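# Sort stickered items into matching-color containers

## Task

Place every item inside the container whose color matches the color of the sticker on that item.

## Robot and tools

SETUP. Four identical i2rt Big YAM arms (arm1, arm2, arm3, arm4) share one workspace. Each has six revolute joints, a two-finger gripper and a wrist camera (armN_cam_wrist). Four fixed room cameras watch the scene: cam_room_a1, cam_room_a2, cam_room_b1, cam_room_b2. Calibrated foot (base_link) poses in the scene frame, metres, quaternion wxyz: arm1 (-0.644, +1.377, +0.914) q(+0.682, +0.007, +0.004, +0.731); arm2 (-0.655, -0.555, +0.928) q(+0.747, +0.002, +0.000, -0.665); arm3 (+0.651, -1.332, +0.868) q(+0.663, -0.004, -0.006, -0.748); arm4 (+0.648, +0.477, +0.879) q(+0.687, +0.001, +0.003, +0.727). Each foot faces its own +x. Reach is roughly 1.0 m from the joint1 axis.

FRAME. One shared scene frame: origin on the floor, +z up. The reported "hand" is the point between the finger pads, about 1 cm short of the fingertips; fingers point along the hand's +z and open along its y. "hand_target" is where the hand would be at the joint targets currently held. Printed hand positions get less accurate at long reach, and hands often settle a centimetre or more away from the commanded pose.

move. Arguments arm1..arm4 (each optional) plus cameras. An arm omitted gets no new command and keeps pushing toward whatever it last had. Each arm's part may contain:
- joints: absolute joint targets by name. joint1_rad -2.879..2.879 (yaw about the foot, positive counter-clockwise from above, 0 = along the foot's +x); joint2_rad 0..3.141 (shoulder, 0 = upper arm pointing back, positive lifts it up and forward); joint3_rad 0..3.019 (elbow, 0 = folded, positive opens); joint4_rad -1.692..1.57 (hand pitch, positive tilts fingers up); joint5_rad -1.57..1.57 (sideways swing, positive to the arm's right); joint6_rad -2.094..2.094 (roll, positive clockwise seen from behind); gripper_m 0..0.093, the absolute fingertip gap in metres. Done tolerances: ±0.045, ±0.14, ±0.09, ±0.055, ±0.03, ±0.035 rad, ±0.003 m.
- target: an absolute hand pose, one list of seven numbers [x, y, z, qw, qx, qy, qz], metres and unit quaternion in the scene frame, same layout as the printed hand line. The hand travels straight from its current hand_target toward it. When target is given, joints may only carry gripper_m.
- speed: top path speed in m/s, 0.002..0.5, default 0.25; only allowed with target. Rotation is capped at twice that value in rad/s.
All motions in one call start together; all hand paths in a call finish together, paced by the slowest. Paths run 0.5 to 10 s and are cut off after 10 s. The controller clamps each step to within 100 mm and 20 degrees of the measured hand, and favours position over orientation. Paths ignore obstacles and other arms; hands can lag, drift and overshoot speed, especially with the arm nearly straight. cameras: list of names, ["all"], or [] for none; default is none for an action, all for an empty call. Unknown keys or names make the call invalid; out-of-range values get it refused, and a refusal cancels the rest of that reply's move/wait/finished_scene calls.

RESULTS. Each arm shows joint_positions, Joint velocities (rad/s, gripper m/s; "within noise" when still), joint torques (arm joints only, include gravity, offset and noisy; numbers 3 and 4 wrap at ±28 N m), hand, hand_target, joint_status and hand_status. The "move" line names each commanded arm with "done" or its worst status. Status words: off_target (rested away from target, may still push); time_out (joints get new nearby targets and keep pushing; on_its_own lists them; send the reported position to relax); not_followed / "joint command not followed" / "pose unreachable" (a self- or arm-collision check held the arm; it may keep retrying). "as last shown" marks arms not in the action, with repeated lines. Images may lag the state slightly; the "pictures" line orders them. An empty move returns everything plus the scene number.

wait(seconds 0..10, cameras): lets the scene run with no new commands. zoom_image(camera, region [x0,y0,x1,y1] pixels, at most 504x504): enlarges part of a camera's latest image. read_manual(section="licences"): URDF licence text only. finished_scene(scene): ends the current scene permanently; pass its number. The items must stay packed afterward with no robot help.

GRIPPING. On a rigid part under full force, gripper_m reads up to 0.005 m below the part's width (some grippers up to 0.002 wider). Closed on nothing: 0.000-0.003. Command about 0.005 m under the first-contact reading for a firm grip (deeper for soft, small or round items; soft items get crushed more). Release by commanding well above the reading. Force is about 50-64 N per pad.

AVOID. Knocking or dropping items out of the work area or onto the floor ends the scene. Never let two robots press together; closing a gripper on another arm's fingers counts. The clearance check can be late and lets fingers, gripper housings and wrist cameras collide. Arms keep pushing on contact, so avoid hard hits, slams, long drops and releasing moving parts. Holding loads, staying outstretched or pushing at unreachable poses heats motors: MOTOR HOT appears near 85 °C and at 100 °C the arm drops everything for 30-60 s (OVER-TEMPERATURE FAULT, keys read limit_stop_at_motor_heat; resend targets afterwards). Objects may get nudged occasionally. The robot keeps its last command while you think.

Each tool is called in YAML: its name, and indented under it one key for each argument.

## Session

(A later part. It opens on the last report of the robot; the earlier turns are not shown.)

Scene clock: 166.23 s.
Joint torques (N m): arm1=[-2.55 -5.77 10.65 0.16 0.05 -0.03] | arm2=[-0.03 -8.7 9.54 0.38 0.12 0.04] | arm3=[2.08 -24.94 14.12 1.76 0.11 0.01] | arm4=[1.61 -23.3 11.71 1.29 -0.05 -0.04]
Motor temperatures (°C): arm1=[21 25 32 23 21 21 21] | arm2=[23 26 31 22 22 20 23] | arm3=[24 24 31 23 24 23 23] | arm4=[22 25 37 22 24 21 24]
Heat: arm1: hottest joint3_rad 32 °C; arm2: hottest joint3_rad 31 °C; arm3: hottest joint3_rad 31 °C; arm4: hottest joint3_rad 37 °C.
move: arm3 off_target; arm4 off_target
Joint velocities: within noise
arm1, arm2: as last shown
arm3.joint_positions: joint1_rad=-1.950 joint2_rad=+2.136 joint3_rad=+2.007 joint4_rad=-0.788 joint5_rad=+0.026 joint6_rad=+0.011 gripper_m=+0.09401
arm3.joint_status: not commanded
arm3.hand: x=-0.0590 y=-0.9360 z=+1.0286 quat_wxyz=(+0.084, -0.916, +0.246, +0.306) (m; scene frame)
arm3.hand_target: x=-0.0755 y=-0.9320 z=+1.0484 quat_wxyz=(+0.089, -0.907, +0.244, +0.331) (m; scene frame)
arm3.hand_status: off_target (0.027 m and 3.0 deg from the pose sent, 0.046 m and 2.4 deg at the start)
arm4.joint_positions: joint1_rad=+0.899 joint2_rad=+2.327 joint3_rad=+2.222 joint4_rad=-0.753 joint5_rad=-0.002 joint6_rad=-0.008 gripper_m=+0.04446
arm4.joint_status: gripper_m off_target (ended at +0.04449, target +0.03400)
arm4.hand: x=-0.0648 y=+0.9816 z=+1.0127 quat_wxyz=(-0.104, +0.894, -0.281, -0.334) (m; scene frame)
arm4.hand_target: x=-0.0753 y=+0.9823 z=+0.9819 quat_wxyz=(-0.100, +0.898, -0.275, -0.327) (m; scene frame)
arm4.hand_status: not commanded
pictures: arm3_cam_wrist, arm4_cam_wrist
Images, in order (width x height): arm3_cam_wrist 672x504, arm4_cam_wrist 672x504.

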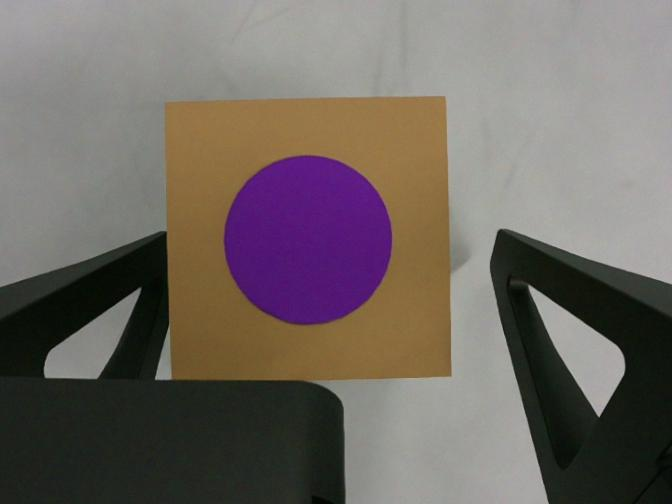

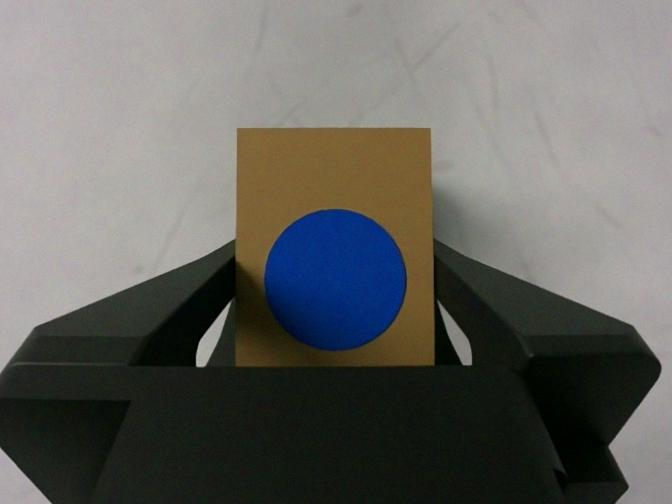

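move:
  arm3: {"joints":{"gripper_m":0.045}}
  arm4: {"target":[-0.06,0.965,1.10,-0.1,0.8986,-0.2748,-0.3271],"speed":0.12}
  cameras: ["arm3_cam_wrist","arm4_cam_wrist"]

move:
  arm3: {"target":[-0.04,-0.948,1.14,-0.0888,0.9075,-0.244,-0.3303],"speed":0.12}
  arm4: {"target":[0.35,0.685,1.22,-0.1,0.8986,-0.2748,-0.3271],"speed":0.22}
  cameras: ["arm3_cam_wrist","arm4_cam_wrist"]

Scene clock: 179.50 s.
Joint torques (N m): arm1=[-2.61 -5.66 10.63 0.17 0.01 -0.08] | arm2=[0.03 -8.59 9.51 0.36 0.12 0.04] | arm3=[2.02 -24.82 14.12 1.77 0.12 0.01] | arm4=[1.38 -29.57 13.09 0.64 0.12 0.01]
Motor temperatures (°C): arm1=[21 25 32 23 21 21 21] | arm2=[23 26 31 22 22 20 23] | arm3=[24 25 31 23 24 23 23] | arm4=[22 27 40 22 24 21 25]
Heat: arm1: hottest joint3_rad 32 °C; arm2: hottest joint3_rad 31 °C; arm3: hottest joint3_rad 31 °C; arm4: hottest joint3_rad 40 °C.
move: arm3 off_target; arm4 off_target
Joint velocities: within noise
arm1, arm2: as last shown
arm3.joint_positions: joint1_rad=-1.950 joint2_rad=+2.136 joint3_rad=+2.007 joint4_rad=-0.788 joint5_rad=+0.027 joint6_rad=+0.011 gripper_m=+0.05301
arm3.joint_status: gripper_m off_target (ended at +0.05304, target +0.04500)
arm3.hand: x=-0.0589 y=-0.9359 z=+1.0286 quat_wxyz=(+0.084, -0.916, +0.246, +0.306) (m; scene frame)
arm3.hand_target: x=-0.0755 y=-0.9320 z=+1.0484 quat_wxyz=(+0.089, -0.907, +0.244, +0.331) (m; scene frame)
arm3.hand_status: not commanded
arm4.joint_positions: joint1_rad=+0.906 joint2_rad=+2.291 joint3_rad=+2.305 joint4_rad=-0.952 joint5_rad=-0.002 joint6_rad=-0.008 gripper_m=+0.04446
arm4.joint_status: not commanded
arm4.hand: x=-0.0498 y=+0.9645 z=+1.0566 quat_wxyz=(-0.091, +0.907, -0.282, -0.299) (m; scene frame)
arm4.hand_target: x=-0.0583 y=+0.9638 z=+1.0997 quat_wxyz=(-0.100, +0.898, -0.275, -0.327) (m; scene frame)
arm4.hand_status: off_target (0.045 m and 3.6 deg from the pose sent, 0.089 m and 1.3 deg at the start)
pictures: arm3_cam_wrist, arm4_cam_wrist
Images, in order (width x height): arm3_cam_wrist 672x504, arm4_cam_wrist 672x504.

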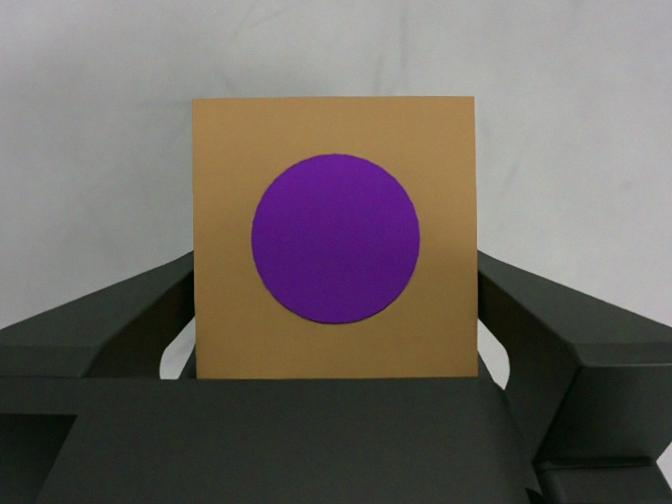

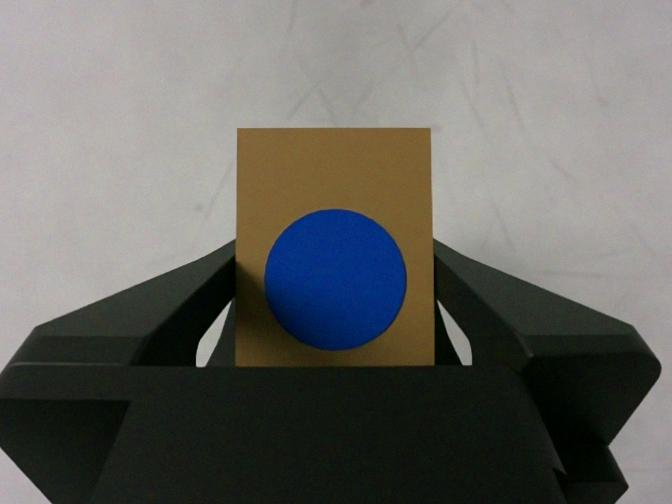

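Scene clock: 182.47 s.
Joint torques (N m): arm1=[-2.9 -5.66 10.69 0.14 0.02 -0.11] | arm2=[-0.03 -8.64 9.52 0.35 0.11 0.04] | arm3=[1.73 -27.11 14.35 1.03 0.05 -0.02] | arm4=[1.55 -3.66 9.48 0.77 0.11 0.01]
Motor temperatures (°C): arm1=[21 25 32 23 21 21 21] | arm2=[23 26 31 22 22 20 23] | arm3=[24 26 31 23 24 23 23] | arm4=[22 27 40 22 24 21 25]
Heat: arm1: hottest joint3_rad 32 °C; arm2: hottest joint3_rad 31 °C; arm3: hottest joint3_rad 31 °C; arm4: hottest joint3_rad 40 °C.
move: arm3 off_target; arm4 done
Joint velocities: within noise
arm1.joint_positions: joint1_rad=-2.350 joint2_rad=+1.230 joint3_rad=+1.174 joint4_rad=-1.492 joint5_rad=-0.008 joint6_rad=-0.123 gripper_m=+0.09296
arm1.joint_status: not commanded
arm1.hand: x=-0.3770 y=+1.1515 z=+1.1500 quat_wxyz=(-0.004, -0.290, -0.957, +0.002) (m; scene frame)
arm1.hand_target: x=-0.3800 y=+1.1500 z=+1.1499 quat_wxyz=(+0.000, -0.290, -0.957, +0.000) (m; scene frame)
arm1.hand_status: not commanded
arm2: as last shown
arm3.joint_positions: joint1_rad=-1.950 joint2_rad=+2.031 joint3_rad=+2.007 joint4_rad=-0.917 joint5_rad=+0.027 joint6_rad=+0.011 gripper_m=+0.05301
arm3.joint_status: not commanded
arm3.hand: x=-0.0302 y=-0.9508 z=+1.0912 quat_wxyz=(+0.081, -0.920, +0.246, +0.295) (m; scene frame)
arm3.hand_target: x=-0.0378 y=-0.9493 z=+1.1399 quat_wxyz=(+0.089, -0.907, +0.244, +0.331) (m; scene frame)
arm3.hand_status: off_target (0.050 m and 4.4 deg from the pose sent, 0.114 m and 3.1 deg at the start)
arm4.joint_positions: joint1_rad=+0.906 joint2_rad=+0.859 joint3_rad=+1.041 joint4_rad=-1.041 joint5_rad=-0.002 joint6_rad=-0.008 gripper_m=+0.04446
arm4.joint_status: not commanded
arm4.hand: x=+0.3511 y=+0.6864 z=+1.2226 quat_wxyz=(-0.102, +0.895, -0.278, -0.334) (m; scene frame)
arm4.hand_target: x=+0.3500 y=+0.6850 z=+1.2200 quat_wxyz=(-0.100, +0.899, -0.275, -0.327) (m; scene frame)
arm4.hand_status: done (0.003 m and 1.0 deg from the pose sent, 0.514 m and 3.6 deg at the start)
pictures: arm3_cam_wrist, arm4_cam_wrist
Images, in order (width x height): arm3_cam_wrist 672x504, arm4_cam_wrist 672x504.

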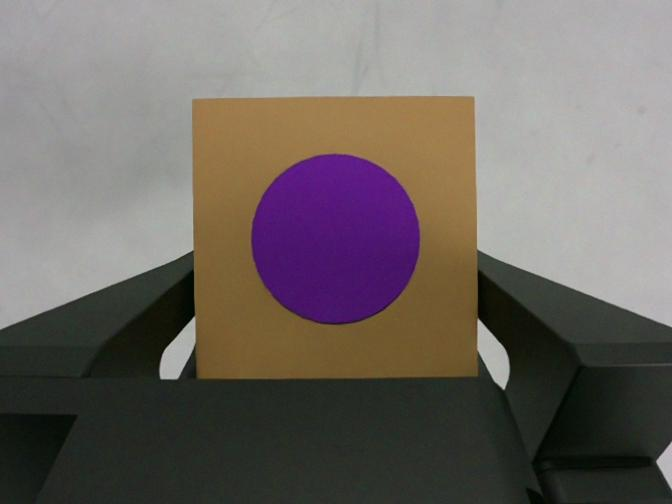

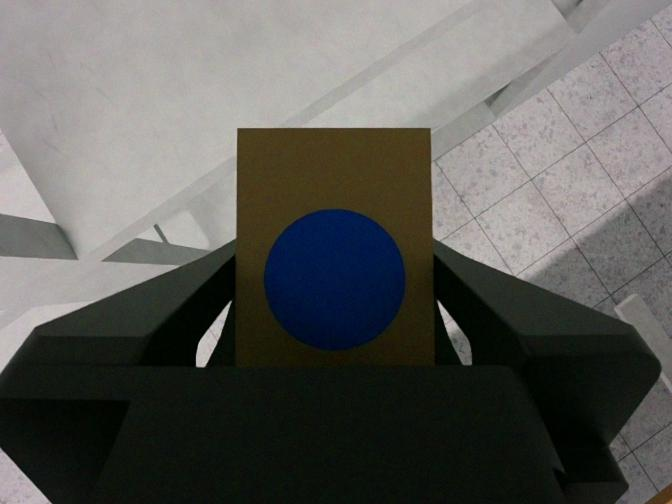

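move:
  arm3: {"target":[0.33,-1.14,1.21,-0.0888,0.9075,-0.244,-0.3303],"speed":0.22}
  arm4: {"joints":{"joint2_rad":0.7,"joint3_rad":1.4,"joint4_rad":-1.5}}

move:
  arm3: {"joints":{"joint2_rad":0.7,"joint3_rad":1.4,"joint4_rad":-1.5,"joint5_rad":0,"joint6_rad":0}}
  arm4: {"joints":{"joint1_rad":-1.85}}

move:
  arm3: {"joints":{"joint1_rad":1.806}}
  arm4: {"target":[1.128,0.341,1.0,-0.3494,-0.0654,-0.9344,0.0244],"speed":0.25}
  cameras: ["arm3_cam_wrist","arm4_cam_wrist"]

Scene clock: 207.30 s.
Joint torques (N m): arm1=[-2.37 -5.71 10.58 0.18 0.03 -0.07] | arm2=[0.03 -8.64 9.54 0.39 0.12 0.04] | arm3=[0.21 -4.6 9.21 1.11 -0.08 -0.13] | arm4=[0.91 0.26 8.39 0.84 0.07 0]
Motor temperatures (°C): arm1=[21 25 32 23 21 21 21] | arm2=[23 26 31 22 22 20 23] | arm3=[24 26 31 23 24 23 24] | arm4=[22 25 37 22 24 21 26]
Heat: arm1: hottest joint3_rad 32 °C; arm2: hottest joint3_rad 31 °C; arm3: hottest joint3_rad 31 °C; arm4: hottest joint3_rad 37 °C.
move: arm3 done; arm4 done
Joint velocities: within noise
arm1, arm2: as last shown
arm3.joint_positions: joint1_rad=-1.956 joint2_rad=+0.878 joint3_rad=+1.066 joint4_rad=-1.039 joint5_rad=+0.014 joint6_rad=+0.004 gripper_m=+0.05301
arm3.joint_status: not commanded
arm3.hand: x=+0.3275 y=-1.1444 z=+1.2149 quat_wxyz=(+0.088, -0.906, +0.241, +0.337) (m; scene frame)
arm3.hand_target: x=+0.3300 y=-1.1401 z=+1.2101 quat_wxyz=(+0.089, -0.907, +0.244, +0.330) (m; scene frame)
arm3.hand_status: done (0.007 m and 0.9 deg from the pose sent, 0.424 m and 4.4 deg at the start)
arm4.joint_positions: joint1_rad=+0.906 joint2_rad=+0.697 joint3_rad=+1.387 joint4_rad=-1.491 joint5_rad=-0.002 joint6_rad=-0.008 gripper_m=+0.04446
arm4.joint_status: all done
arm4.hand: x=+0.4514 y=+0.6175 z=+1.3706 quat_wxyz=(-0.111, +0.885, -0.275, -0.360) (m; scene frame)
arm4.hand_target: x=+0.4520 y=+0.6158 z=+1.3743 quat_wxyz=(-0.111, +0.886, -0.271, -0.360) (m; scene frame)
arm4.hand_status: not commanded
pictures: none

Scene clock: 209.57 s.
Joint torques (N m): arm1=[-3.14 -6.12 10.67 0.21 0.05 -0.04] | arm2=[0.09 -8.59 9.52 0.36 0.12 0.04] | arm3=[0.32 -0.67 9.47 1.2 -0.08 -0.08] | arm4=[0.67 0.5 8.46 0.81 -0.01 -0.01]
Motor temperatures (°C): arm1=[21 25 32 23 21 21 21] | arm2=[23 26 31 22 22 20 23] | arm3=[24 26 31 23 24 23 24] | arm4=[22 25 37 22 24 21 26]
Heat: arm1: hottest joint3_rad 32 °C; arm2: hottest joint3_rad 31 °C; arm3: hottest joint3_rad 31 °C; arm4: hottest joint3_rad 37 °C.
move: arm3 done; arm4 done
Joint velocities: within noise
arm1: as last shown
arm2.joint_positions: joint1_rad=+0.903 joint2_rad=+1.188 joint3_rad=+1.108 joint4_rad=-1.462 joint5_rad=+0.000 joint6_rad=-0.007 gripper_m=+0.09294
arm2.joint_status: not commanded
arm2.hand: x=-0.3736 y=-0.7297 z=+1.1569 quat_wxyz=(-0.014, -0.268, -0.963, +0.002) (m; scene frame)
arm2.hand_target: x=-0.3799 y=-0.7299 z=+1.1502 quat_wxyz=(+0.000, -0.271, -0.962, +0.000) (m; scene frame)
arm2.hand_status: not commanded
arm3.joint_positions: joint1_rad=-1.956 joint2_rad=+0.705 joint3_rad=+1.383 joint4_rad=-1.496 joint5_rad=+0.002 joint6_rad=+0.004 gripper_m=+0.05301
arm3.joint_status: all done
arm3.hand: x=+0.4372 y=-1.2057 z=+1.3516 quat_wxyz=(+0.086, -0.901, +0.238, +0.353) (m; scene frame)
arm3.hand_target: x=+0.4416 y=-1.2045 z=+1.3601 quat_wxyz=(+0.091, -0.896, +0.241, +0.361) (m; scene frame)
arm3.hand_status: not commanded
arm4.joint_positions: joint1_rad=-1.847 joint2_rad=+0.697 joint3_rad=+1.387 joint4_rad=-1.491 joint5_rad=+0.000 joint6_rad=-0.008 gripper_m=+0.04450
arm4.joint_status: all done
arm4.hand: x=+0.8867 y=+0.4258 z=+1.3691 quat_wxyz=(-0.371, -0.097, -0.922, +0.044) (m; scene frame)
arm4.hand_target: x=+0.8852 y=+0.4257 z=+1.3728 quat_wxyz=(-0.371, -0.097, -0.922, +0.045) (m; scene frame)
arm4.hand_status: not commanded
pictures: none

Scene clock: 212.17 s.
Joint torques (N m): arm1=[-3.37 -5.89 10.73 0.21 0.08 -0.05] | arm2=[0.03 -8.76 9.57 0.38 0.12 0.04] | arm3=[1.96 -0.32 9.47 1.22 0.11 -0.09] | arm4=[-0.03 -11.99 8.76 1.72 -0.11 -0.08]
Motor temperatures (°C): arm1=[21 25 32 23 21 21 21] | arm2=[23 26 31 22 22 20 23] | arm3=[24 26 31 23 24 23 24] | arm4=[22 24 37 22 24 21 26]
Heat: arm1: hottest joint3_rad 32 °C; arm2: hottest joint3_rad 31 °C; arm3: hottest joint3_rad 31 °C; arm4: hottest joint3_rad 37 °C.
move: arm3 done; arm4 off_target
Joint velocities: within noise
arm1, arm2: as last shown
arm3.joint_positions: joint1_rad=+1.795 joint2_rad=+0.705 joint3_rad=+1.383 joint4_rad=-1.496 joint5_rad=-0.002 joint6_rad=+0.004 gripper_m=+0.05296
arm3.joint_status: all done
arm3.hand: x=+0.8935 y=-1.2999 z=+1.3533 quat_wxyz=(-0.367, +0.049, -0.929, -0.014) (m; scene frame)
arm3.hand_target: x=+0.8898 y=-1.2978 z=+1.3619 quat_wxyz=(-0.375, +0.055, -0.925, -0.015) (m; scene frame)
arm3.hand_status: not commanded
arm4.joint_positions: joint1_rad=-1.939 joint2_rad=+1.380 joint3_rad=+0.793 joint4_rad=-0.312 joint5_rad=-0.117 joint6_rad=-0.119 gripper_m=+0.04450
arm4.joint_status: not commanded
arm4.hand: x=+1.1194 y=+0.3468 z=+0.9877 quat_wxyz=(-0.331, -0.071, -0.941, +0.018) (m; scene frame)
arm4.hand_target: x=+1.1276 y=+0.3411 z=+1.0001 quat_wxyz=(-0.349, -0.065, -0.934, +0.025) (m; scene frame)
arm4.hand_status: off_target (0.016 m and 2.4 deg from the pose sent, 0.449 m and 5.2 deg at the start)
pictures: arm3_cam_wrist, arm4_cam_wrist
Images, in order (width x height): arm3_cam_wrist 672x504, arm4_cam_wrist 672x504.

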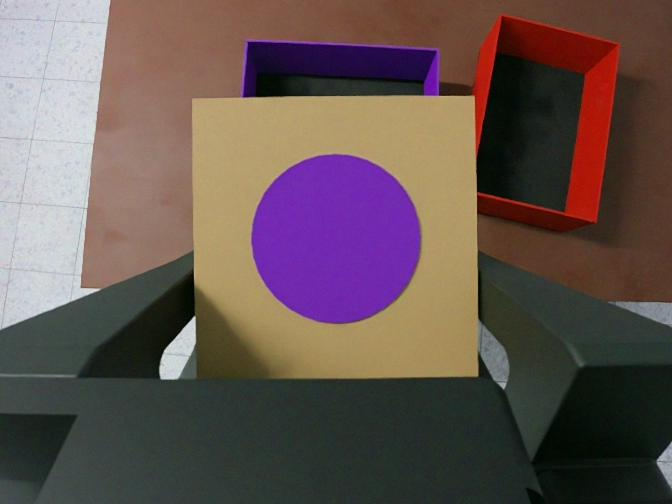

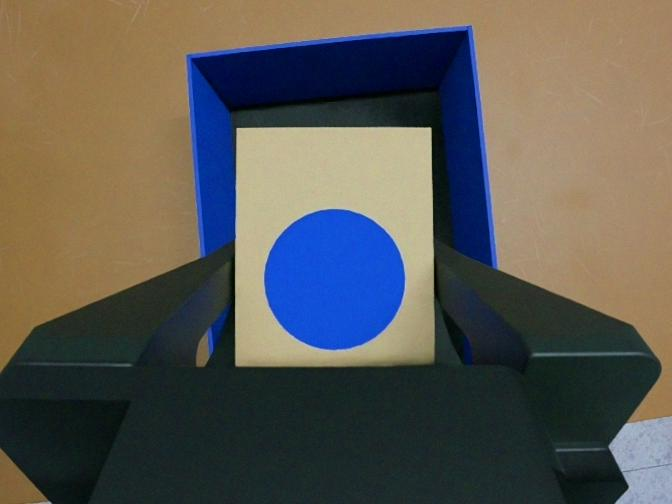

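move:
  arm3: {"target":[1.20,-1.269,1.0,-0.3168,0.0546,-0.9467,-0.0183],"speed":0.25}
  arm4: {"target":[1.148,0.337,0.80,-0.3494,-0.0654,-0.9344,0.0244],"speed":0.15}
  cameras: ["arm3_cam_wrist","arm4_cam_wrist"]

Scene clock: 220.73 s.
Joint torques (N m): arm1=[-1.79 -5.95 10.82 0.17 0.03 -0.08] | arm2=[0.03 -8.64 9.51 0.32 0.11 0.04] | arm3=[1.26 -15.38 12.3 1.81 -0.07 -0.08] | arm4=[0.73 -14.27 4.98 1.76 0.06 -0.01]
Motor temperatures (°C): arm1=[21 25 32 23 21 21 21] | arm2=[23 25 31 22 22 20 23] | arm3=[24 26 31 23 24 23 24] | arm4=[22 24 37 22 24 21 26]
Heat: arm1: hottest joint3_rad 32 °C; arm2: hottest joint3_rad 31 °C; arm3: hottest joint3_rad 31 °C; arm4: hottest joint3_rad 37 °C.
move: arm3 off_target; arm4 done
Joint velocities: within noise
arm1, arm2: as last shown
arm3.joint_positions: joint1_rad=+1.795 joint2_rad=+1.521 joint3_rad=+0.960 joint4_rad=-0.447 joint5_rad=-0.014 joint6_rad=+0.004 gripper_m=+0.05296
arm3.joint_status: not commanded
arm3.hand: x=+1.1743 y=-1.2741 z=+0.9665 quat_wxyz=(-0.277, +0.051, -0.959, -0.015) (m; scene frame)
arm3.hand_target: x=+1.1978 y=-1.2692 z=+1.0008 quat_wxyz=(-0.317, +0.055, -0.947, -0.018) (m; scene frame)
arm3.hand_status: off_target (0.042 m and 4.8 deg from the pose sent, 0.469 m and 6.1 deg at the start)
arm4.joint_positions: joint1_rad=-1.939 joint2_rad=+1.907 joint3_rad=+0.717 joint4_rad=+0.306 joint5_rad=-0.117 joint6_rad=-0.119 gripper_m=+0.04450
arm4.joint_status: not commanded
arm4.hand: x=+1.1388 y=+0.3396 z=+0.7977 quat_wxyz=(-0.338, -0.070, -0.938, +0.020) (m; scene frame)
arm4.hand_target: x=+1.1478 y=+0.3371 z=+0.8001 quat_wxyz=(-0.349, -0.065, -0.934, +0.024) (m; scene frame)
arm4.hand_status: done (0.010 m and 1.5 deg from the pose sent, 0.190 m and 2.4 deg at the start)
pictures: arm3_cam_wrist, arm4_cam_wrist
Images, in order (width x height): arm3_cam_wrist 672x504, arm4_cam_wrist 672x504.

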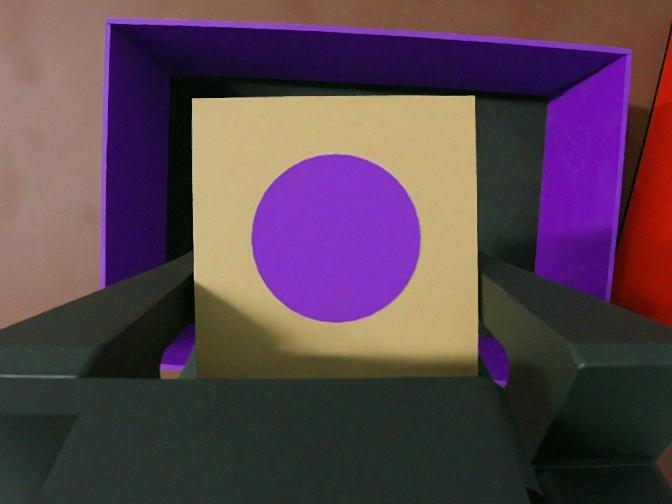

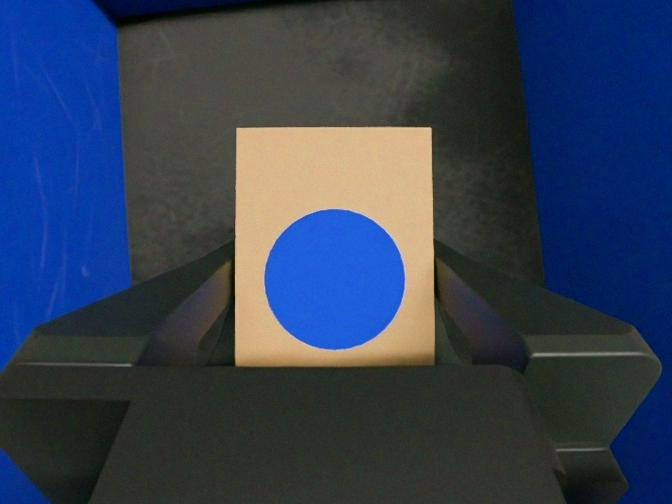

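move:
  arm3: {"target":[1.222,-1.281,0.84,-0.3168,0.0546,-0.9467,-0.0183],"speed":0.15}
  arm4: {"target":[1.148,0.337,0.752,-0.3494,-0.0654,-0.9344,0.0244],"speed":0.08}

move:
  arm3: {"target":[1.222,-1.281,0.80,-0.3168,0.0546,-0.9467,-0.0183],"speed":0.1}
  arm4: {"target":[1.148,0.337,0.735,-0.3494,-0.0654,-0.9344,0.0244],"speed":0.05}
  cameras: ["arm3_cam_wrist","arm4_cam_wrist"]

Scene clock: 229.63 s.
Joint torques (N m): arm1=[-2.43 -6.18 10.61 0.16 0.01 -0.08] | arm2=[0.03 -8.7 9.52 0.36 0.12 0.04] | arm3=[-0.03 -17.2 5.96 1.92 -0.09 -0.13] | arm4=[0.79 -14.04 4.71 1.69 0.08 -0.02]
Motor temperatures (°C): arm1=[21 25 32 23 21 21 21] | arm2=[23 25 31 22 22 20 23] | arm3=[24 26 32 23 24 23 24] | arm4=[22 24 35 22 24 21 26]
Heat: arm1: hottest joint3_rad 32 °C; arm2: hottest joint3_rad 31 °C; arm3: hottest joint3_rad 32 °C; arm4: hottest joint3_rad 35 °C.
move: arm3 done; arm4 off_target
Joint velocities: within noise
arm1, arm2: as last shown
arm3.joint_positions: joint1_rad=+1.786 joint2_rad=+1.858 joint3_rad=+0.935 joint4_rad=-0.021 joint5_rad=-0.029 joint6_rad=-0.012 gripper_m=+0.05296
arm3.joint_status: not commanded
arm3.hand: x=+1.2180 y=-1.2735 z=+0.8362 quat_wxyz=(-0.307, +0.057, -0.950, -0.020) (m; scene frame)
arm3.hand_target: x=+1.2219 y=-1.2809 z=+0.8400 quat_wxyz=(-0.317, +0.055, -0.947, -0.018) (m; scene frame)
arm3.hand_status: done (0.009 m and 1.2 deg from the pose sent, 0.135 m and 4.8 deg at the start)
arm4.joint_positions: joint1_rad=-1.939 joint2_rad=+2.048 joint3_rad=+0.725 joint4_rad=+0.437 joint5_rad=-0.117 joint6_rad=-0.119 gripper_m=+0.04450
arm4.joint_status: not commanded
arm4.hand: x=+1.1348 y=+0.3407 z=+0.7515 quat_wxyz=(-0.337, -0.070, -0.939, +0.020) (m; scene frame)
arm4.hand_target: x=+1.1475 y=+0.3372 z=+0.7523 quat_wxyz=(-0.349, -0.065, -0.934, +0.024) (m; scene frame)
arm4.hand_status: off_target (0.014 m and 1.7 deg from the pose sent, 0.047 m and 1.5 deg at the start)
pictures: none

Scene clock: 230.73 s.
Joint torques (N m): arm1=[-3.14 -6.01 10.63 0.02 0.04 -0.05] | arm2=[0.09 -8.76 9.51 0.35 0.11 0.03] | arm3=[0.09 -17.49 5.37 1.98 -0.06 -0.11] | arm4=[0.73 -14.15 4.23 1.8 0.08 -0.06]
Motor temperatures (°C): arm1=[21 25 32 23 21 21 21] | arm2=[23 25 31 22 22 20 23] | arm3=[24 26 32 23 24 23 24] | arm4=[22 24 35 22 24 21 26]
Heat: arm1: hottest joint3_rad 32 °C; arm2: hottest joint3_rad 31 °C; arm3: hottest joint3_rad 32 °C; arm4: hottest joint3_rad 35 °C.
move: arm3 done; arm4 off_target
Joint velocities: within noise
arm1, arm2: as last shown
arm3.joint_positions: joint1_rad=+1.786 joint2_rad=+1.950 joint3_rad=+0.927 joint4_rad=+0.081 joint5_rad=-0.029 joint6_rad=-0.012 gripper_m=+0.05296
arm3.joint_status: not commanded
arm3.hand: x=+1.2180 y=-1.2741 z=+0.7978 quat_wxyz=(-0.308, +0.057, -0.949, -0.020) (m; scene frame)
arm3.hand_target: x=+1.2219 y=-1.2809 z=+0.8001 quat_wxyz=(-0.317, +0.055, -0.947, -0.018) (m; scene frame)
arm3.hand_status: done (0.008 m and 1.1 deg from the pose sent, 0.037 m and 1.2 deg at the start)
arm4.joint_positions: joint1_rad=-1.939 joint2_rad=+2.097 joint3_rad=+0.740 joint4_rad=+0.481 joint5_rad=-0.117 joint6_rad=-0.119 gripper_m=+0.04450
arm4.joint_status: not commanded
arm4.hand: x=+1.1382 y=+0.3395 z=+0.7378 quat_wxyz=(-0.341, -0.070, -0.937, +0.021) (m; scene frame)
arm4.hand_target: x=+1.1477 y=+0.3371 z=+0.7352 quat_wxyz=(-0.349, -0.065, -0.934, +0.024) (m; scene frame)
arm4.hand_status: off_target (0.011 m and 1.2 deg from the pose sent, 0.021 m and 1.7 deg at the start)
pictures: arm3_cam_wrist, arm4_cam_wrist
Images, in order (width x height): arm3_cam_wrist 672x504, arm4_cam_wrist 672x504.

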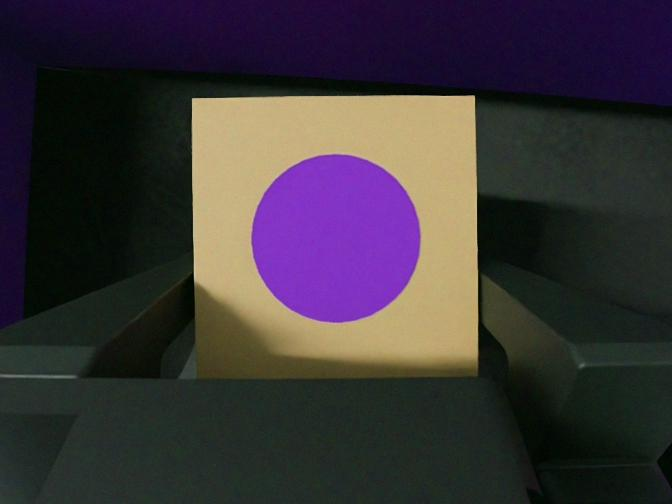

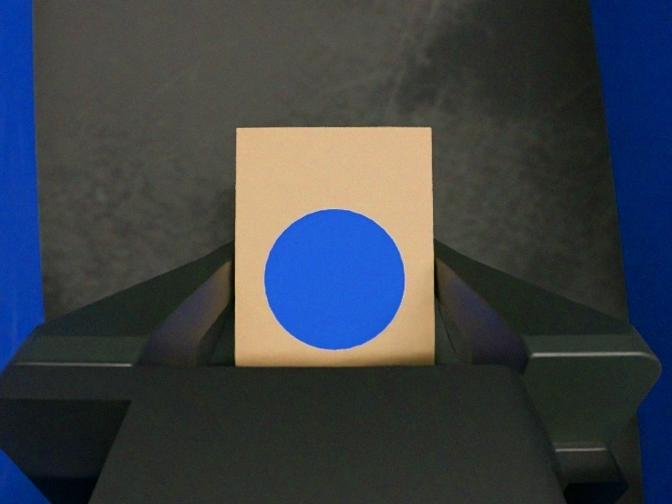

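move:
  arm3: {"target":[1.218,-1.283,0.765,-0.3168,0.0546,-0.9467,-0.0183],"speed":0.08}
  arm4: {"target":[1.146,0.337,0.722,-0.3494,-0.0654,-0.9344,0.0244],"speed":0.05}

move:
  arm3: {"target":[1.218,-1.283,0.75,-0.3168,0.0546,-0.9467,-0.0183],"speed":0.05}
  arm4: {"target":[1.146,0.337,0.732,-0.3494,-0.0654,-0.9344,0.0244],"speed":0.05}

move:
  arm3: {"target":[1.218,-1.283,0.735,-0.3168,0.0546,-0.9467,-0.0183],"speed":0.05}
  arm4: {"joints":{"gripper_m":0.054}}
  cameras: ["arm3_cam_wrist","arm4_cam_wrist","cam_room_a1"]

Scene clock: 239.00 s.
Joint torques (N m): arm1=[-2.14 -5.89 10.7 0.09 -0.03 -0.07] | arm2=[-0.09 -8.7 9.54 0.36 0.11 0.04] | arm3=[0.03 -17.44 4.67 1.94 -0.08 -0.13] | arm4=[0.91 -13.16 3.7 1.42 0.04 -0.03]
Motor temperatures (°C): arm1=[21 24 32 23 21 21 21] | arm2=[23 25 31 22 22 20 23] | arm3=[24 26 31 23 24 23 24] | arm4=[22 24 34 22 24 21 26]
Heat: arm1: hottest joint3_rad 32 °C; arm2: hottest joint3_rad 31 °C; arm3: hottest joint3_rad 31 °C; arm4: hottest joint3_rad 34 °C.
move: arm3 done; arm4 off_target
Joint velocities: within noise
arm1, arm2: as last shown
arm3.joint_positions: joint1_rad=+1.786 joint2_rad=+2.032 joint3_rad=+0.920 joint4_rad=+0.172 joint5_rad=-0.030 joint6_rad=-0.013 gripper_m=+0.05296
arm3.joint_status: not commanded
arm3.hand: x=+1.2147 y=-1.2749 z=+0.7641 quat_wxyz=(-0.310, +0.058, -0.949, -0.020) (m; scene frame)
arm3.hand_target: x=+1.2179 y=-1.2831 z=+0.7651 quat_wxyz=(-0.317, +0.055, -0.947, -0.018) (m; scene frame)
arm3.hand_status: done (0.009 m and 1.0 deg from the pose sent, 0.034 m and 1.1 deg at the start)
arm4.joint_positions: joint1_rad=-1.939 joint2_rad=+2.117 joint3_rad=+0.750 joint4_rad=+0.524 joint5_rad=-0.117 joint6_rad=-0.119 gripper_m=+0.04450
arm4.joint_status: not commanded
arm4.hand: x=+1.1461 y=+0.3370 z=+0.7374 quat_wxyz=(-0.356, -0.068, -0.932, +0.024) (m; scene frame)
arm4.hand_target: x=+1.1453 y=+0.3372 z=+0.7224 quat_wxyz=(-0.349, -0.065, -0.934, +0.024) (m; scene frame)
arm4.hand_status: off_target (0.015 m and 0.9 deg from the pose sent, 0.018 m and 1.2 deg at the start)
pictures: none

Scene clock: 240.07 s.
Joint torques (N m): arm1=[-2.84 -5.66 10.78 0.13 0.04 -0.05] | arm2=[0.26 -8.64 9.52 0.35 0.12 0.03] | arm3=[0.03 -17.2 4.79 1.99 -0.07 -0.12] | arm4=[0.5 -15.38 3.26 0.66 0.06 -0.04]
Motor temperatures (°C): arm1=[21 24 32 23 21 21 21] | arm2=[23 25 31 22 22 20 23] | arm3=[24 26 31 23 24 23 24] | arm4=[22 24 34 22 24 21 26]
Heat: arm1: hottest joint3_rad 32 °C; arm2: hottest joint3_rad 31 °C; arm3: hottest joint3_rad 31 °C; arm4: hottest joint3_rad 34 °C.
move: arm3 done; arm4 done
Joint velocities: within noise
arm1.joint_positions: joint1_rad=-2.350 joint2_rad=+1.230 joint3_rad=+1.174 joint4_rad=-1.492 joint5_rad=-0.008 joint6_rad=-0.123 gripper_m=+0.09296
arm1.joint_status: not commanded
arm1.hand: x=-0.3770 y=+1.1515 z=+1.1500 quat_wxyz=(-0.004, -0.290, -0.957, +0.002) (m; scene frame)
arm1.hand_target: x=-0.3800 y=+1.1500 z=+1.1499 quat_wxyz=(+0.000, -0.290, -0.957, +0.000) (m; scene frame)
arm1.hand_status: not commanded
arm2: as last shown
arm3.joint_positions: joint1_rad=+1.786 joint2_rad=+2.067 joint3_rad=+0.920 joint4_rad=+0.207 joint5_rad=-0.030 joint6_rad=-0.013 gripper_m=+0.05296
arm3.joint_status: not commanded
arm3.hand: x=+1.2132 y=-1.2753 z=+0.7502 quat_wxyz=(-0.309, +0.058, -0.949, -0.020) (m; scene frame)
arm3.hand_target: x=+1.2178 y=-1.2831 z=+0.7500 quat_wxyz=(-0.317, +0.055, -0.947, -0.018) (m; scene frame)
arm3.hand_status: done (0.009 m and 1.0 deg from the pose sent, 0.017 m and 1.0 deg at the start)
arm4.joint_positions: joint1_rad=-1.939 joint2_rad=+2.117 joint3_rad=+0.750 joint4_rad=+0.524 joint5_rad=-0.117 joint6_rad=-0.119 gripper_m=+0.04450
arm4.joint_status: not commanded
arm4.hand: x=+1.1461 y=+0.3370 z=+0.7374 quat_wxyz=(-0.356, -0.068, -0.932, +0.024) (m; scene frame)
arm4.hand_target: x=+1.1459 y=+0.3371 z=+0.7321 quat_wxyz=(-0.349, -0.065, -0.934, +0.024) (m; scene frame)
arm4.hand_status: done (0.005 m and 0.9 deg from the pose sent, 0.005 m and 0.9 deg at the start)
pictures: none

Scene clock: 241.03 s.
Joint torques (N m): arm1=[-3.43 -5.83 10.67 0.17 0.03 -0.05] | arm2=[0.03 -8.64 9.54 0.32 0.11 0.04] | arm3=[0.03 -15.21 5.14 1.62 -0.06 -0.1] | arm4=[0.44 -15.68 3.22 0.65 0.04 -0.03]
Motor temperatures (°C): arm1=[21 24 32 23 21 21 21] | arm2=[23 25 31 22 22 20 23] | arm3=[24 26 31 23 24 23 24] | arm4=[22 24 33 22 24 21 26]
Heat: arm1: hottest joint3_rad 32 °C; arm2: hottest joint3_rad 31 °C; arm3: hottest joint3_rad 31 °C; arm4: hottest joint3_rad 33 °C.
move: arm3 off_target; arm4 done
Joint velocities: within noise
arm1, arm2: as last shown
arm3.joint_positions: joint1_rad=+1.786 joint2_rad=+2.083 joint3_rad=+0.920 joint4_rad=+0.250 joint5_rad=-0.030 joint6_rad=-0.015 gripper_m=+0.05296
arm3.joint_status: not commanded
arm3.hand: x=+1.2178 y=-1.2749 z=+0.7479 quat_wxyz=(-0.322, +0.059, -0.945, -0.020) (m; scene frame)
arm3.hand_target: x=+1.2174 y=-1.2831 z=+0.7353 quat_wxyz=(-0.317, +0.054, -0.947, -0.018) (m; scene frame)
arm3.hand_status: off_target (0.015 m and 0.9 deg from the pose sent, 0.018 m and 1.0 deg at the start)
arm4.joint_positions: joint1_rad=-1.939 joint2_rad=+2.117 joint3_rad=+0.750 joint4_rad=+0.524 joint5_rad=-0.117 joint6_rad=-0.119 gripper_m=+0.05392
arm4.joint_status: all done
arm4.hand: x=+1.1461 y=+0.3370 z=+0.7374 quat_wxyz=(-0.356, -0.068, -0.932, +0.024) (m; scene frame)
arm4.hand_target: x=+1.1459 y=+0.3371 z=+0.7321 quat_wxyz=(-0.349, -0.065, -0.934, +0.024) (m; scene frame)
arm4.hand_status: not commanded
pictures: arm3_cam_wrist, arm4_cam_wrist, cam_room_a1
Images, in order (width x height): arm3_cam_wrist 672x504, arm4_cam_wrist 672x504, cam_room_a1 672x504.

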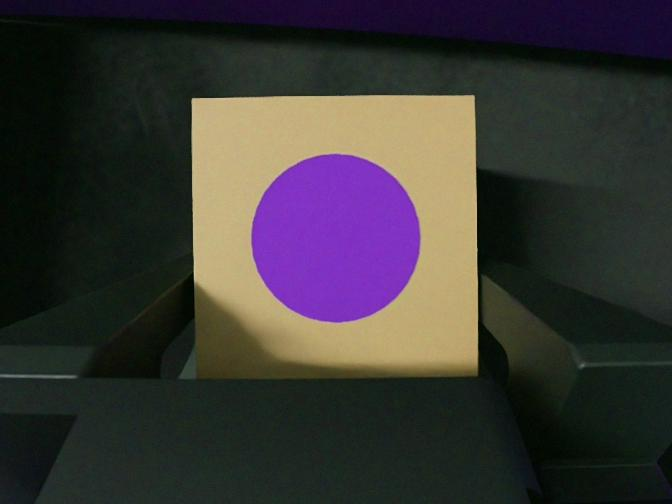

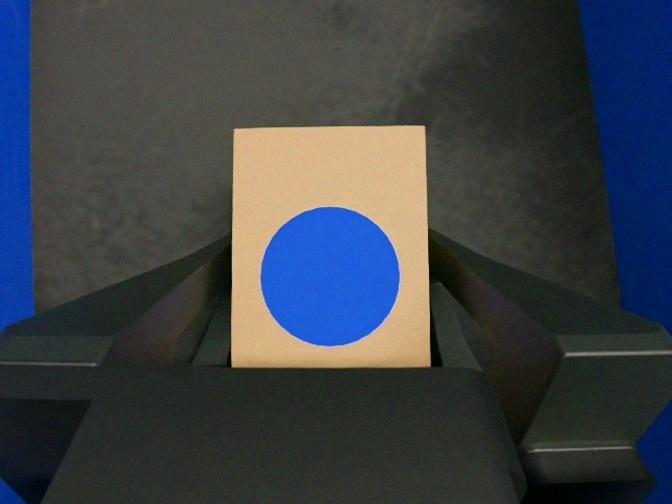

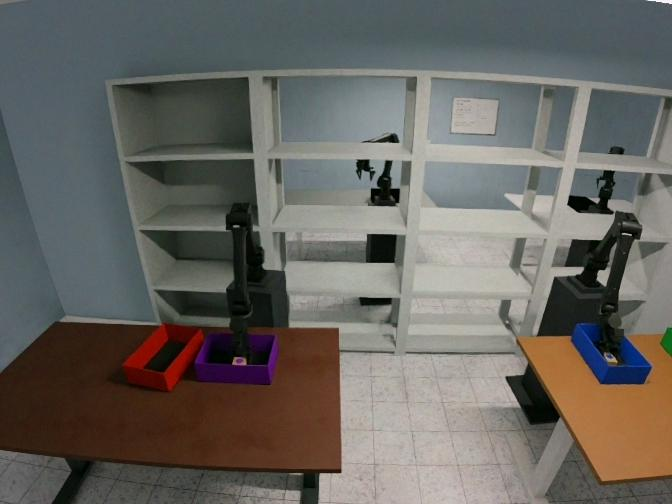

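move:
  arm3: {"target":[1.218,-1.283,0.728,-0.3168,0.0546,-0.9467,-0.0183],"speed":0.05}
  arm4: {"joints":{"gripper_m":0.075}}

move:
  arm3: {"target":[1.219,-1.283,0.742,-0.3168,0.0546,-0.9467,-0.0183],"speed":0.05}
  arm4: {"target":[1.06,0.35,0.90,-0.3494,-0.0654,-0.9344,0.0244],"speed":0.15}
  cameras: ["arm4_cam_wrist"]

move:
  arm3: {"joints":{"gripper_m":0.062}}

move:
  arm3: {"joints":{"gripper_m":0.078}}

move:
  arm3: {"target":[1.12,-1.29,0.92,-0.3168,0.0546,-0.9467,-0.0183],"speed":0.15}
  cameras: ["arm3_cam_wrist","arm4_cam_wrist","cam_room_a1","cam_room_a2","cam_room_b1","cam_room_b2"]

Scene clock: 248.20 s.
Joint torques (N m): arm1=[-2.02 -5.83 10.7 0.25 -0.03 -0.02] | arm2=[0.09 -8.7 9.51 0.32 0.12 0.04] | arm3=[0.09 -14.15 5.29 1.42 -0.06 -0.08] | arm4=[1.14 -15.27 3.25 0.77 0.04 -0.06]
Motor temperatures (°C): arm1=[21 24 32 23 21 21 21] | arm2=[23 25 31 22 22 20 23] | arm3=[24 26 30 23 24 23 24] | arm4=[22 25 32 22 24 21 26]
Heat: arm1: hottest joint3_rad 32 °C; arm2: hottest joint3_rad 31 °C; arm3: hottest joint3_rad 30 °C; arm4: hottest joint3_rad 32 °C.
move: arm3 off_target; arm4 done
Joint velocities: within noise
arm1: as last shown
arm2.joint_positions: joint1_rad=+0.903 joint2_rad=+1.188 joint3_rad=+1.108 joint4_rad=-1.462 joint5_rad=+0.000 joint6_rad=-0.007 gripper_m=+0.09294
arm2.joint_status: not commanded
arm2.hand: x=-0.3736 y=-0.7297 z=+1.1569 quat_wxyz=(-0.014, -0.268, -0.963, +0.002) (m; scene frame)
arm2.hand_target: x=-0.3799 y=-0.7299 z=+1.1502 quat_wxyz=(+0.000, -0.271, -0.962, +0.000) (m; scene frame)
arm2.hand_status: not commanded
arm3.joint_positions: joint1_rad=+1.786 joint2_rad=+2.089 joint3_rad=+0.920 joint4_rad=+0.271 joint5_rad=-0.030 joint6_rad=-0.017 gripper_m=+0.05296
arm3.joint_status: not commanded
arm3.hand: x=+1.2203 y=-1.2746 z=+0.7476 quat_wxyz=(-0.329, +0.060, -0.942, -0.020) (m; scene frame)
arm3.hand_target: x=+1.2170 y=-1.2830 z=+0.7285 quat_wxyz=(-0.317, +0.054, -0.947, -0.018) (m; scene frame)
arm3.hand_status: off_target (0.021 m and 1.7 deg from the pose sent, 0.022 m and 0.9 deg at the start)
arm4.joint_positions: joint1_rad=-1.939 joint2_rad=+2.117 joint3_rad=+0.750 joint4_rad=+0.524 joint5_rad=-0.117 joint6_rad=-0.119 gripper_m=+0.07488
arm4.joint_status: all done
arm4.hand: x=+1.1461 y=+0.3370 z=+0.7374 quat_wxyz=(-0.356, -0.068, -0.932, +0.024) (m; scene frame)
arm4.hand_target: x=+1.1459 y=+0.3371 z=+0.7321 quat_wxyz=(-0.349, -0.065, -0.934, +0.024) (m; scene frame)
arm4.hand_status: not commanded
pictures: none

Scene clock: 250.10 s.
Joint torques (N m): arm1=[-2.96 -6.24 10.58 0.12 0.06 -0.06] | arm2=[-0.03 -8.64 9.51 0.36 0.11 0.03] | arm3=[0.21 -16.97 5.2 0.31 -0.09 -0.06] | arm4=[0.15 -9.99 5.94 0.79 -0.11 -0.11]
Motor temperatures (°C): arm1=[21 24 32 23 21 21 21] | arm2=[23 25 31 22 22 20 23] | arm3=[24 26 30 23 24 23 24] | arm4=[22 25 32 22 24 21 26]
Heat: arm1: hottest joint3_rad 32 °C; arm2: hottest joint3_rad 31 °C; arm3: hottest joint3_rad 30 °C; arm4: hottest joint3_rad 32 °C.
move: arm3 done; arm4 done
Joint velocities: within noise
arm1, arm2: as last shown
arm3.joint_positions: joint1_rad=+1.786 joint2_rad=+2.088 joint3_rad=+0.920 joint4_rad=+0.265 joint5_rad=-0.030 joint6_rad=-0.018 gripper_m=+0.05296
arm3.joint_status: not commanded
arm3.hand: x=+1.2194 y=-1.2747 z=+0.7474 quat_wxyz=(-0.327, +0.060, -0.943, -0.020) (m; scene frame)
arm3.hand_target: x=+1.2187 y=-1.2830 z=+0.7421 quat_wxyz=(-0.317, +0.054, -0.947, -0.018) (m; scene frame)
arm3.hand_status: done (0.010 m and 1.4 deg from the pose sent, 0.010 m and 1.7 deg at the start)
arm4.joint_positions: joint1_rad=-1.978 joint2_rad=+1.443 joint3_rad=+0.518 joint4_rad=+0.074 joint5_rad=-0.142 joint6_rad=-0.148 gripper_m=+0.07489
arm4.joint_status: not commanded
arm4.hand: x=+1.0632 y=+0.3515 z=+0.9020 quat_wxyz=(-0.355, -0.069, -0.932, +0.024) (m; scene frame)
arm4.hand_target: x=+1.0601 y=+0.3500 z=+0.9000 quat_wxyz=(-0.350, -0.066, -0.934, +0.024) (m; scene frame)
arm4.hand_status: done (0.004 m and 0.8 deg from the pose sent, 0.184 m and 0.9 deg at the start)
pictures: arm4_cam_wrist
Images, in order (width x height): arm4_cam_wrist 672x504.

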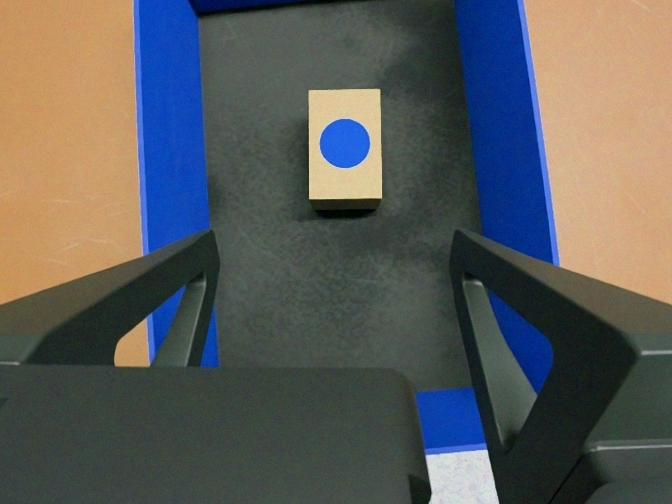

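Scene clock: 250.60 s.
Joint torques (N m): arm1=[-2.32 -6.18 10.61 0.25 0.03 -0.07] | arm2=[0.03 -8.7 9.52 0.35 0.12 0.04] | arm3=[0.03 -17.32 5.14 0.94 -0.09 -0.07] | arm4=[-0.09 -9.41 5.86 0.73 -0.11 -0.09]
Motor temperatures (°C): arm1=[21 24 32 23 21 21 21] | arm2=[23 25 31 22 22 20 23] | arm3=[24 26 30 23 24 23 24] | arm4=[22 25 32 22 24 21 26]
Heat: arm1: hottest joint3_rad 32 °C; arm2: hottest joint3_rad 31 °C; arm3: hottest joint3_rad 30 °C; arm4: hottest joint3_rad 32 °C.
move: arm3 done
Joint velocities: within noise
arm1, arm2, arm4: as last shown
arm3.joint_positions: joint1_rad=+1.786 joint2_rad=+2.088 joint3_rad=+0.920 joint4_rad=+0.249 joint5_rad=-0.030 joint6_rad=-0.018 gripper_m=+0.06196
arm3.joint_status: all done
arm3.hand: x=+1.2163 y=-1.2750 z=+0.7448 quat_wxyz=(-0.319, +0.060, -0.945, -0.020) (m; scene frame)
arm3.hand_target: x=+1.2188 y=-1.2830 z=+0.7422 quat_wxyz=(-0.317, +0.054, -0.947, -0.018) (m; scene frame)
arm3.hand_status: not commanded
arm4.hand_target: x=+1.0601 y=+0.3500 z=+0.9000 quat_wxyz=(-0.350, -0.065, -0.934, +0.024) (m; scene frame)
pictures: none

Scene clock: 251.07 s.
Joint torques (N m): arm1=[-2.49 -6.12 10.8 0.08 0.04 -0.06] | arm2=[0.03 -8.7 9.54 0.38 0.11 0.04] | arm3=[-0.09 -17.38 5.16 0.94 -0.1 -0.06] | arm4=[-0.21 -9.88 5.76 0.72 -0.11 -0.1]
Motor temperatures (°C): arm1=[21 24 32 23 21 21 21] | arm2=[23 25 31 22 22 20 23] | arm3=[24 26 30 23 24 23 24] | arm4=[22 25 32 22 24 21 26]
Heat: arm1: hottest joint3_rad 32 °C; arm2: hottest joint3_rad 31 °C; arm3: hottest joint3_rad 30 °C; arm4: hottest joint3_rad 32 °C.
move: arm3 done
Joint velocities: within noise
arm1, arm2, arm4: as last shown
arm3.joint_positions: joint1_rad=+1.786 joint2_rad=+2.088 joint3_rad=+0.920 joint4_rad=+0.249 joint5_rad=-0.030 joint6_rad=-0.018 gripper_m=+0.07793
arm3.joint_status: all done
arm3.hand: x=+1.2163 y=-1.2750 z=+0.7448 quat_wxyz=(-0.319, +0.060, -0.945, -0.020) (m; scene frame)
arm3.hand_target: x=+1.2188 y=-1.2830 z=+0.7422 quat_wxyz=(-0.317, +0.054, -0.947, -0.018) (m; scene frame)
arm3.hand_status: not commanded
pictures: none

Scene clock: 253.07 s.
Joint torques (N m): arm1=[-2.26 -5.83 10.51 0.25 0.02 -0.07] | arm2=[0.09 -8.7 9.52 0.35 0.12 0.04] | arm3=[0.09 -11.52 6.65 0.96 -0.09 -0.1] | arm4=[0.26 -9.82 5.72 0.7 -0.14 -0.11]
Motor temperatures (°C): arm1=[21 24 32 23 21 21 21] | arm2=[23 25 31 22 22 20 23] | arm3=[24 26 30 23 24 23 24] | arm4=[22 25 32 22 24 21 26]
Heat: arm1: hottest joint3_rad 32 °C; arm2: hottest joint3_rad 31 °C; arm3: hottest joint3_rad 30 °C; arm4: hottest joint3_rad 32 °C.
move: arm3 done
Joint velocities: within noise
arm1, arm2, arm4: as last shown
arm3.joint_positions: joint1_rad=+1.782 joint2_rad=+1.454 joint3_rad=+0.699 joint4_rad=-0.156 joint5_rad=-0.033 joint6_rad=-0.018 gripper_m=+0.07793
arm3.joint_status: not commanded
arm3.hand: x=+1.1237 y=-1.2827 z=+0.9241 quat_wxyz=(-0.323, +0.059, -0.944, -0.021) (m; scene frame)
arm3.hand_target: x=+1.1199 y=-1.2899 z=+0.9199 quat_wxyz=(-0.317, +0.054, -0.947, -0.018) (m; scene frame)
arm3.hand_status: done (0.009 m and 1.0 deg from the pose sent, 0.200 m and 0.8 deg at the start)
pictures: arm3_cam_wrist, arm4_cam_wrist, cam_room_a1, cam_room_a2, cam_room_b1, cam_room_b2
Images, in order (width x height): arm3_cam_wrist 672x504, arm4_cam_wrist 672x504, cam_room_a1 672x504, cam_room_a2 672x504, cam_room_b1 672x504, cam_room_b2 672x504.

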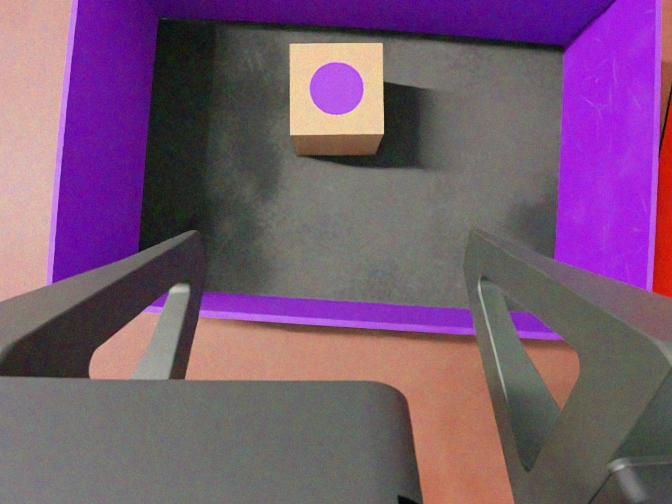

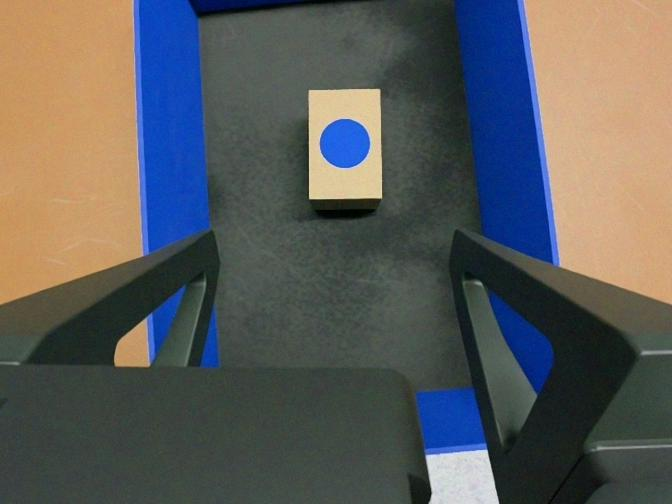

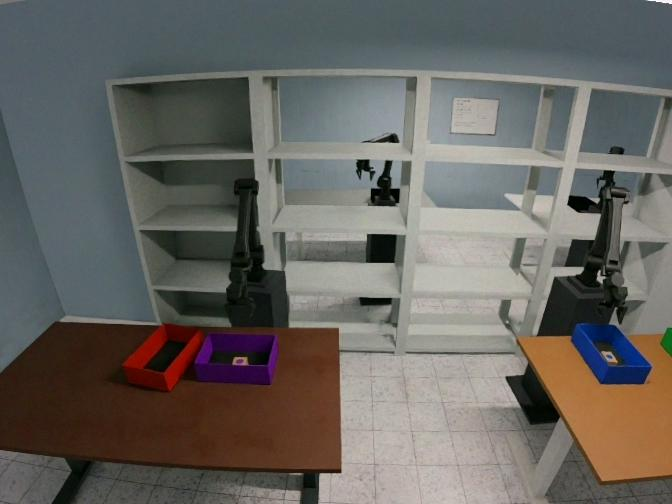

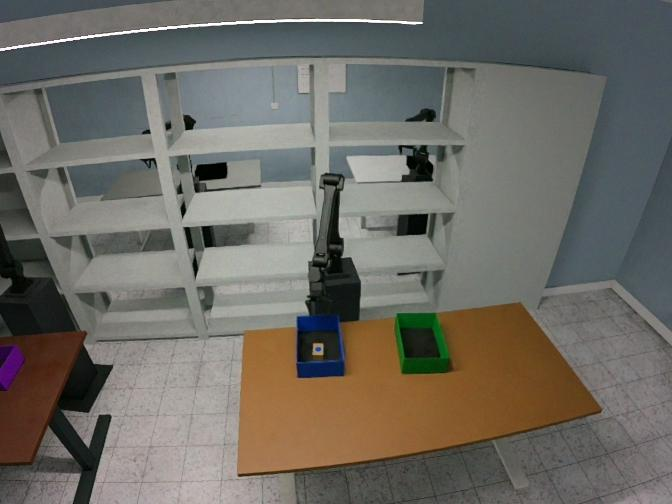

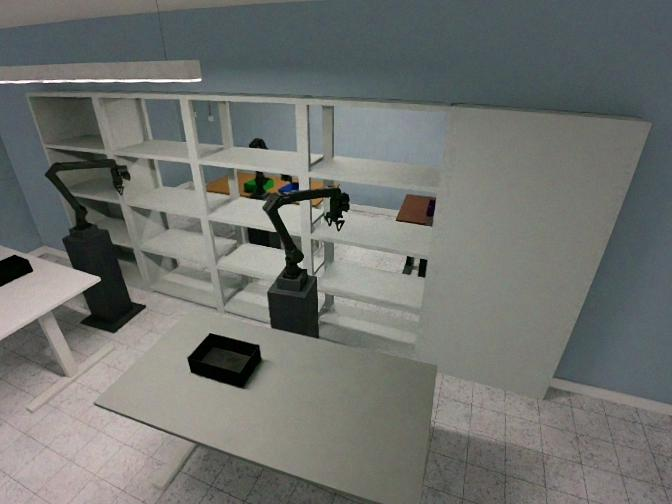

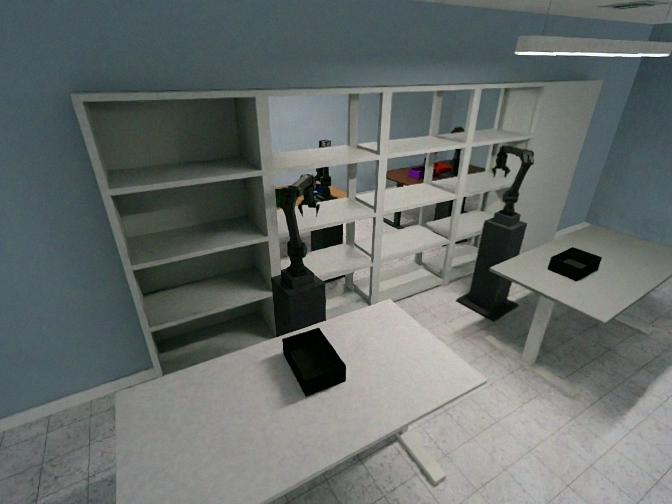

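finished_scene:
  scene: 2

The scene is finished: the task was done.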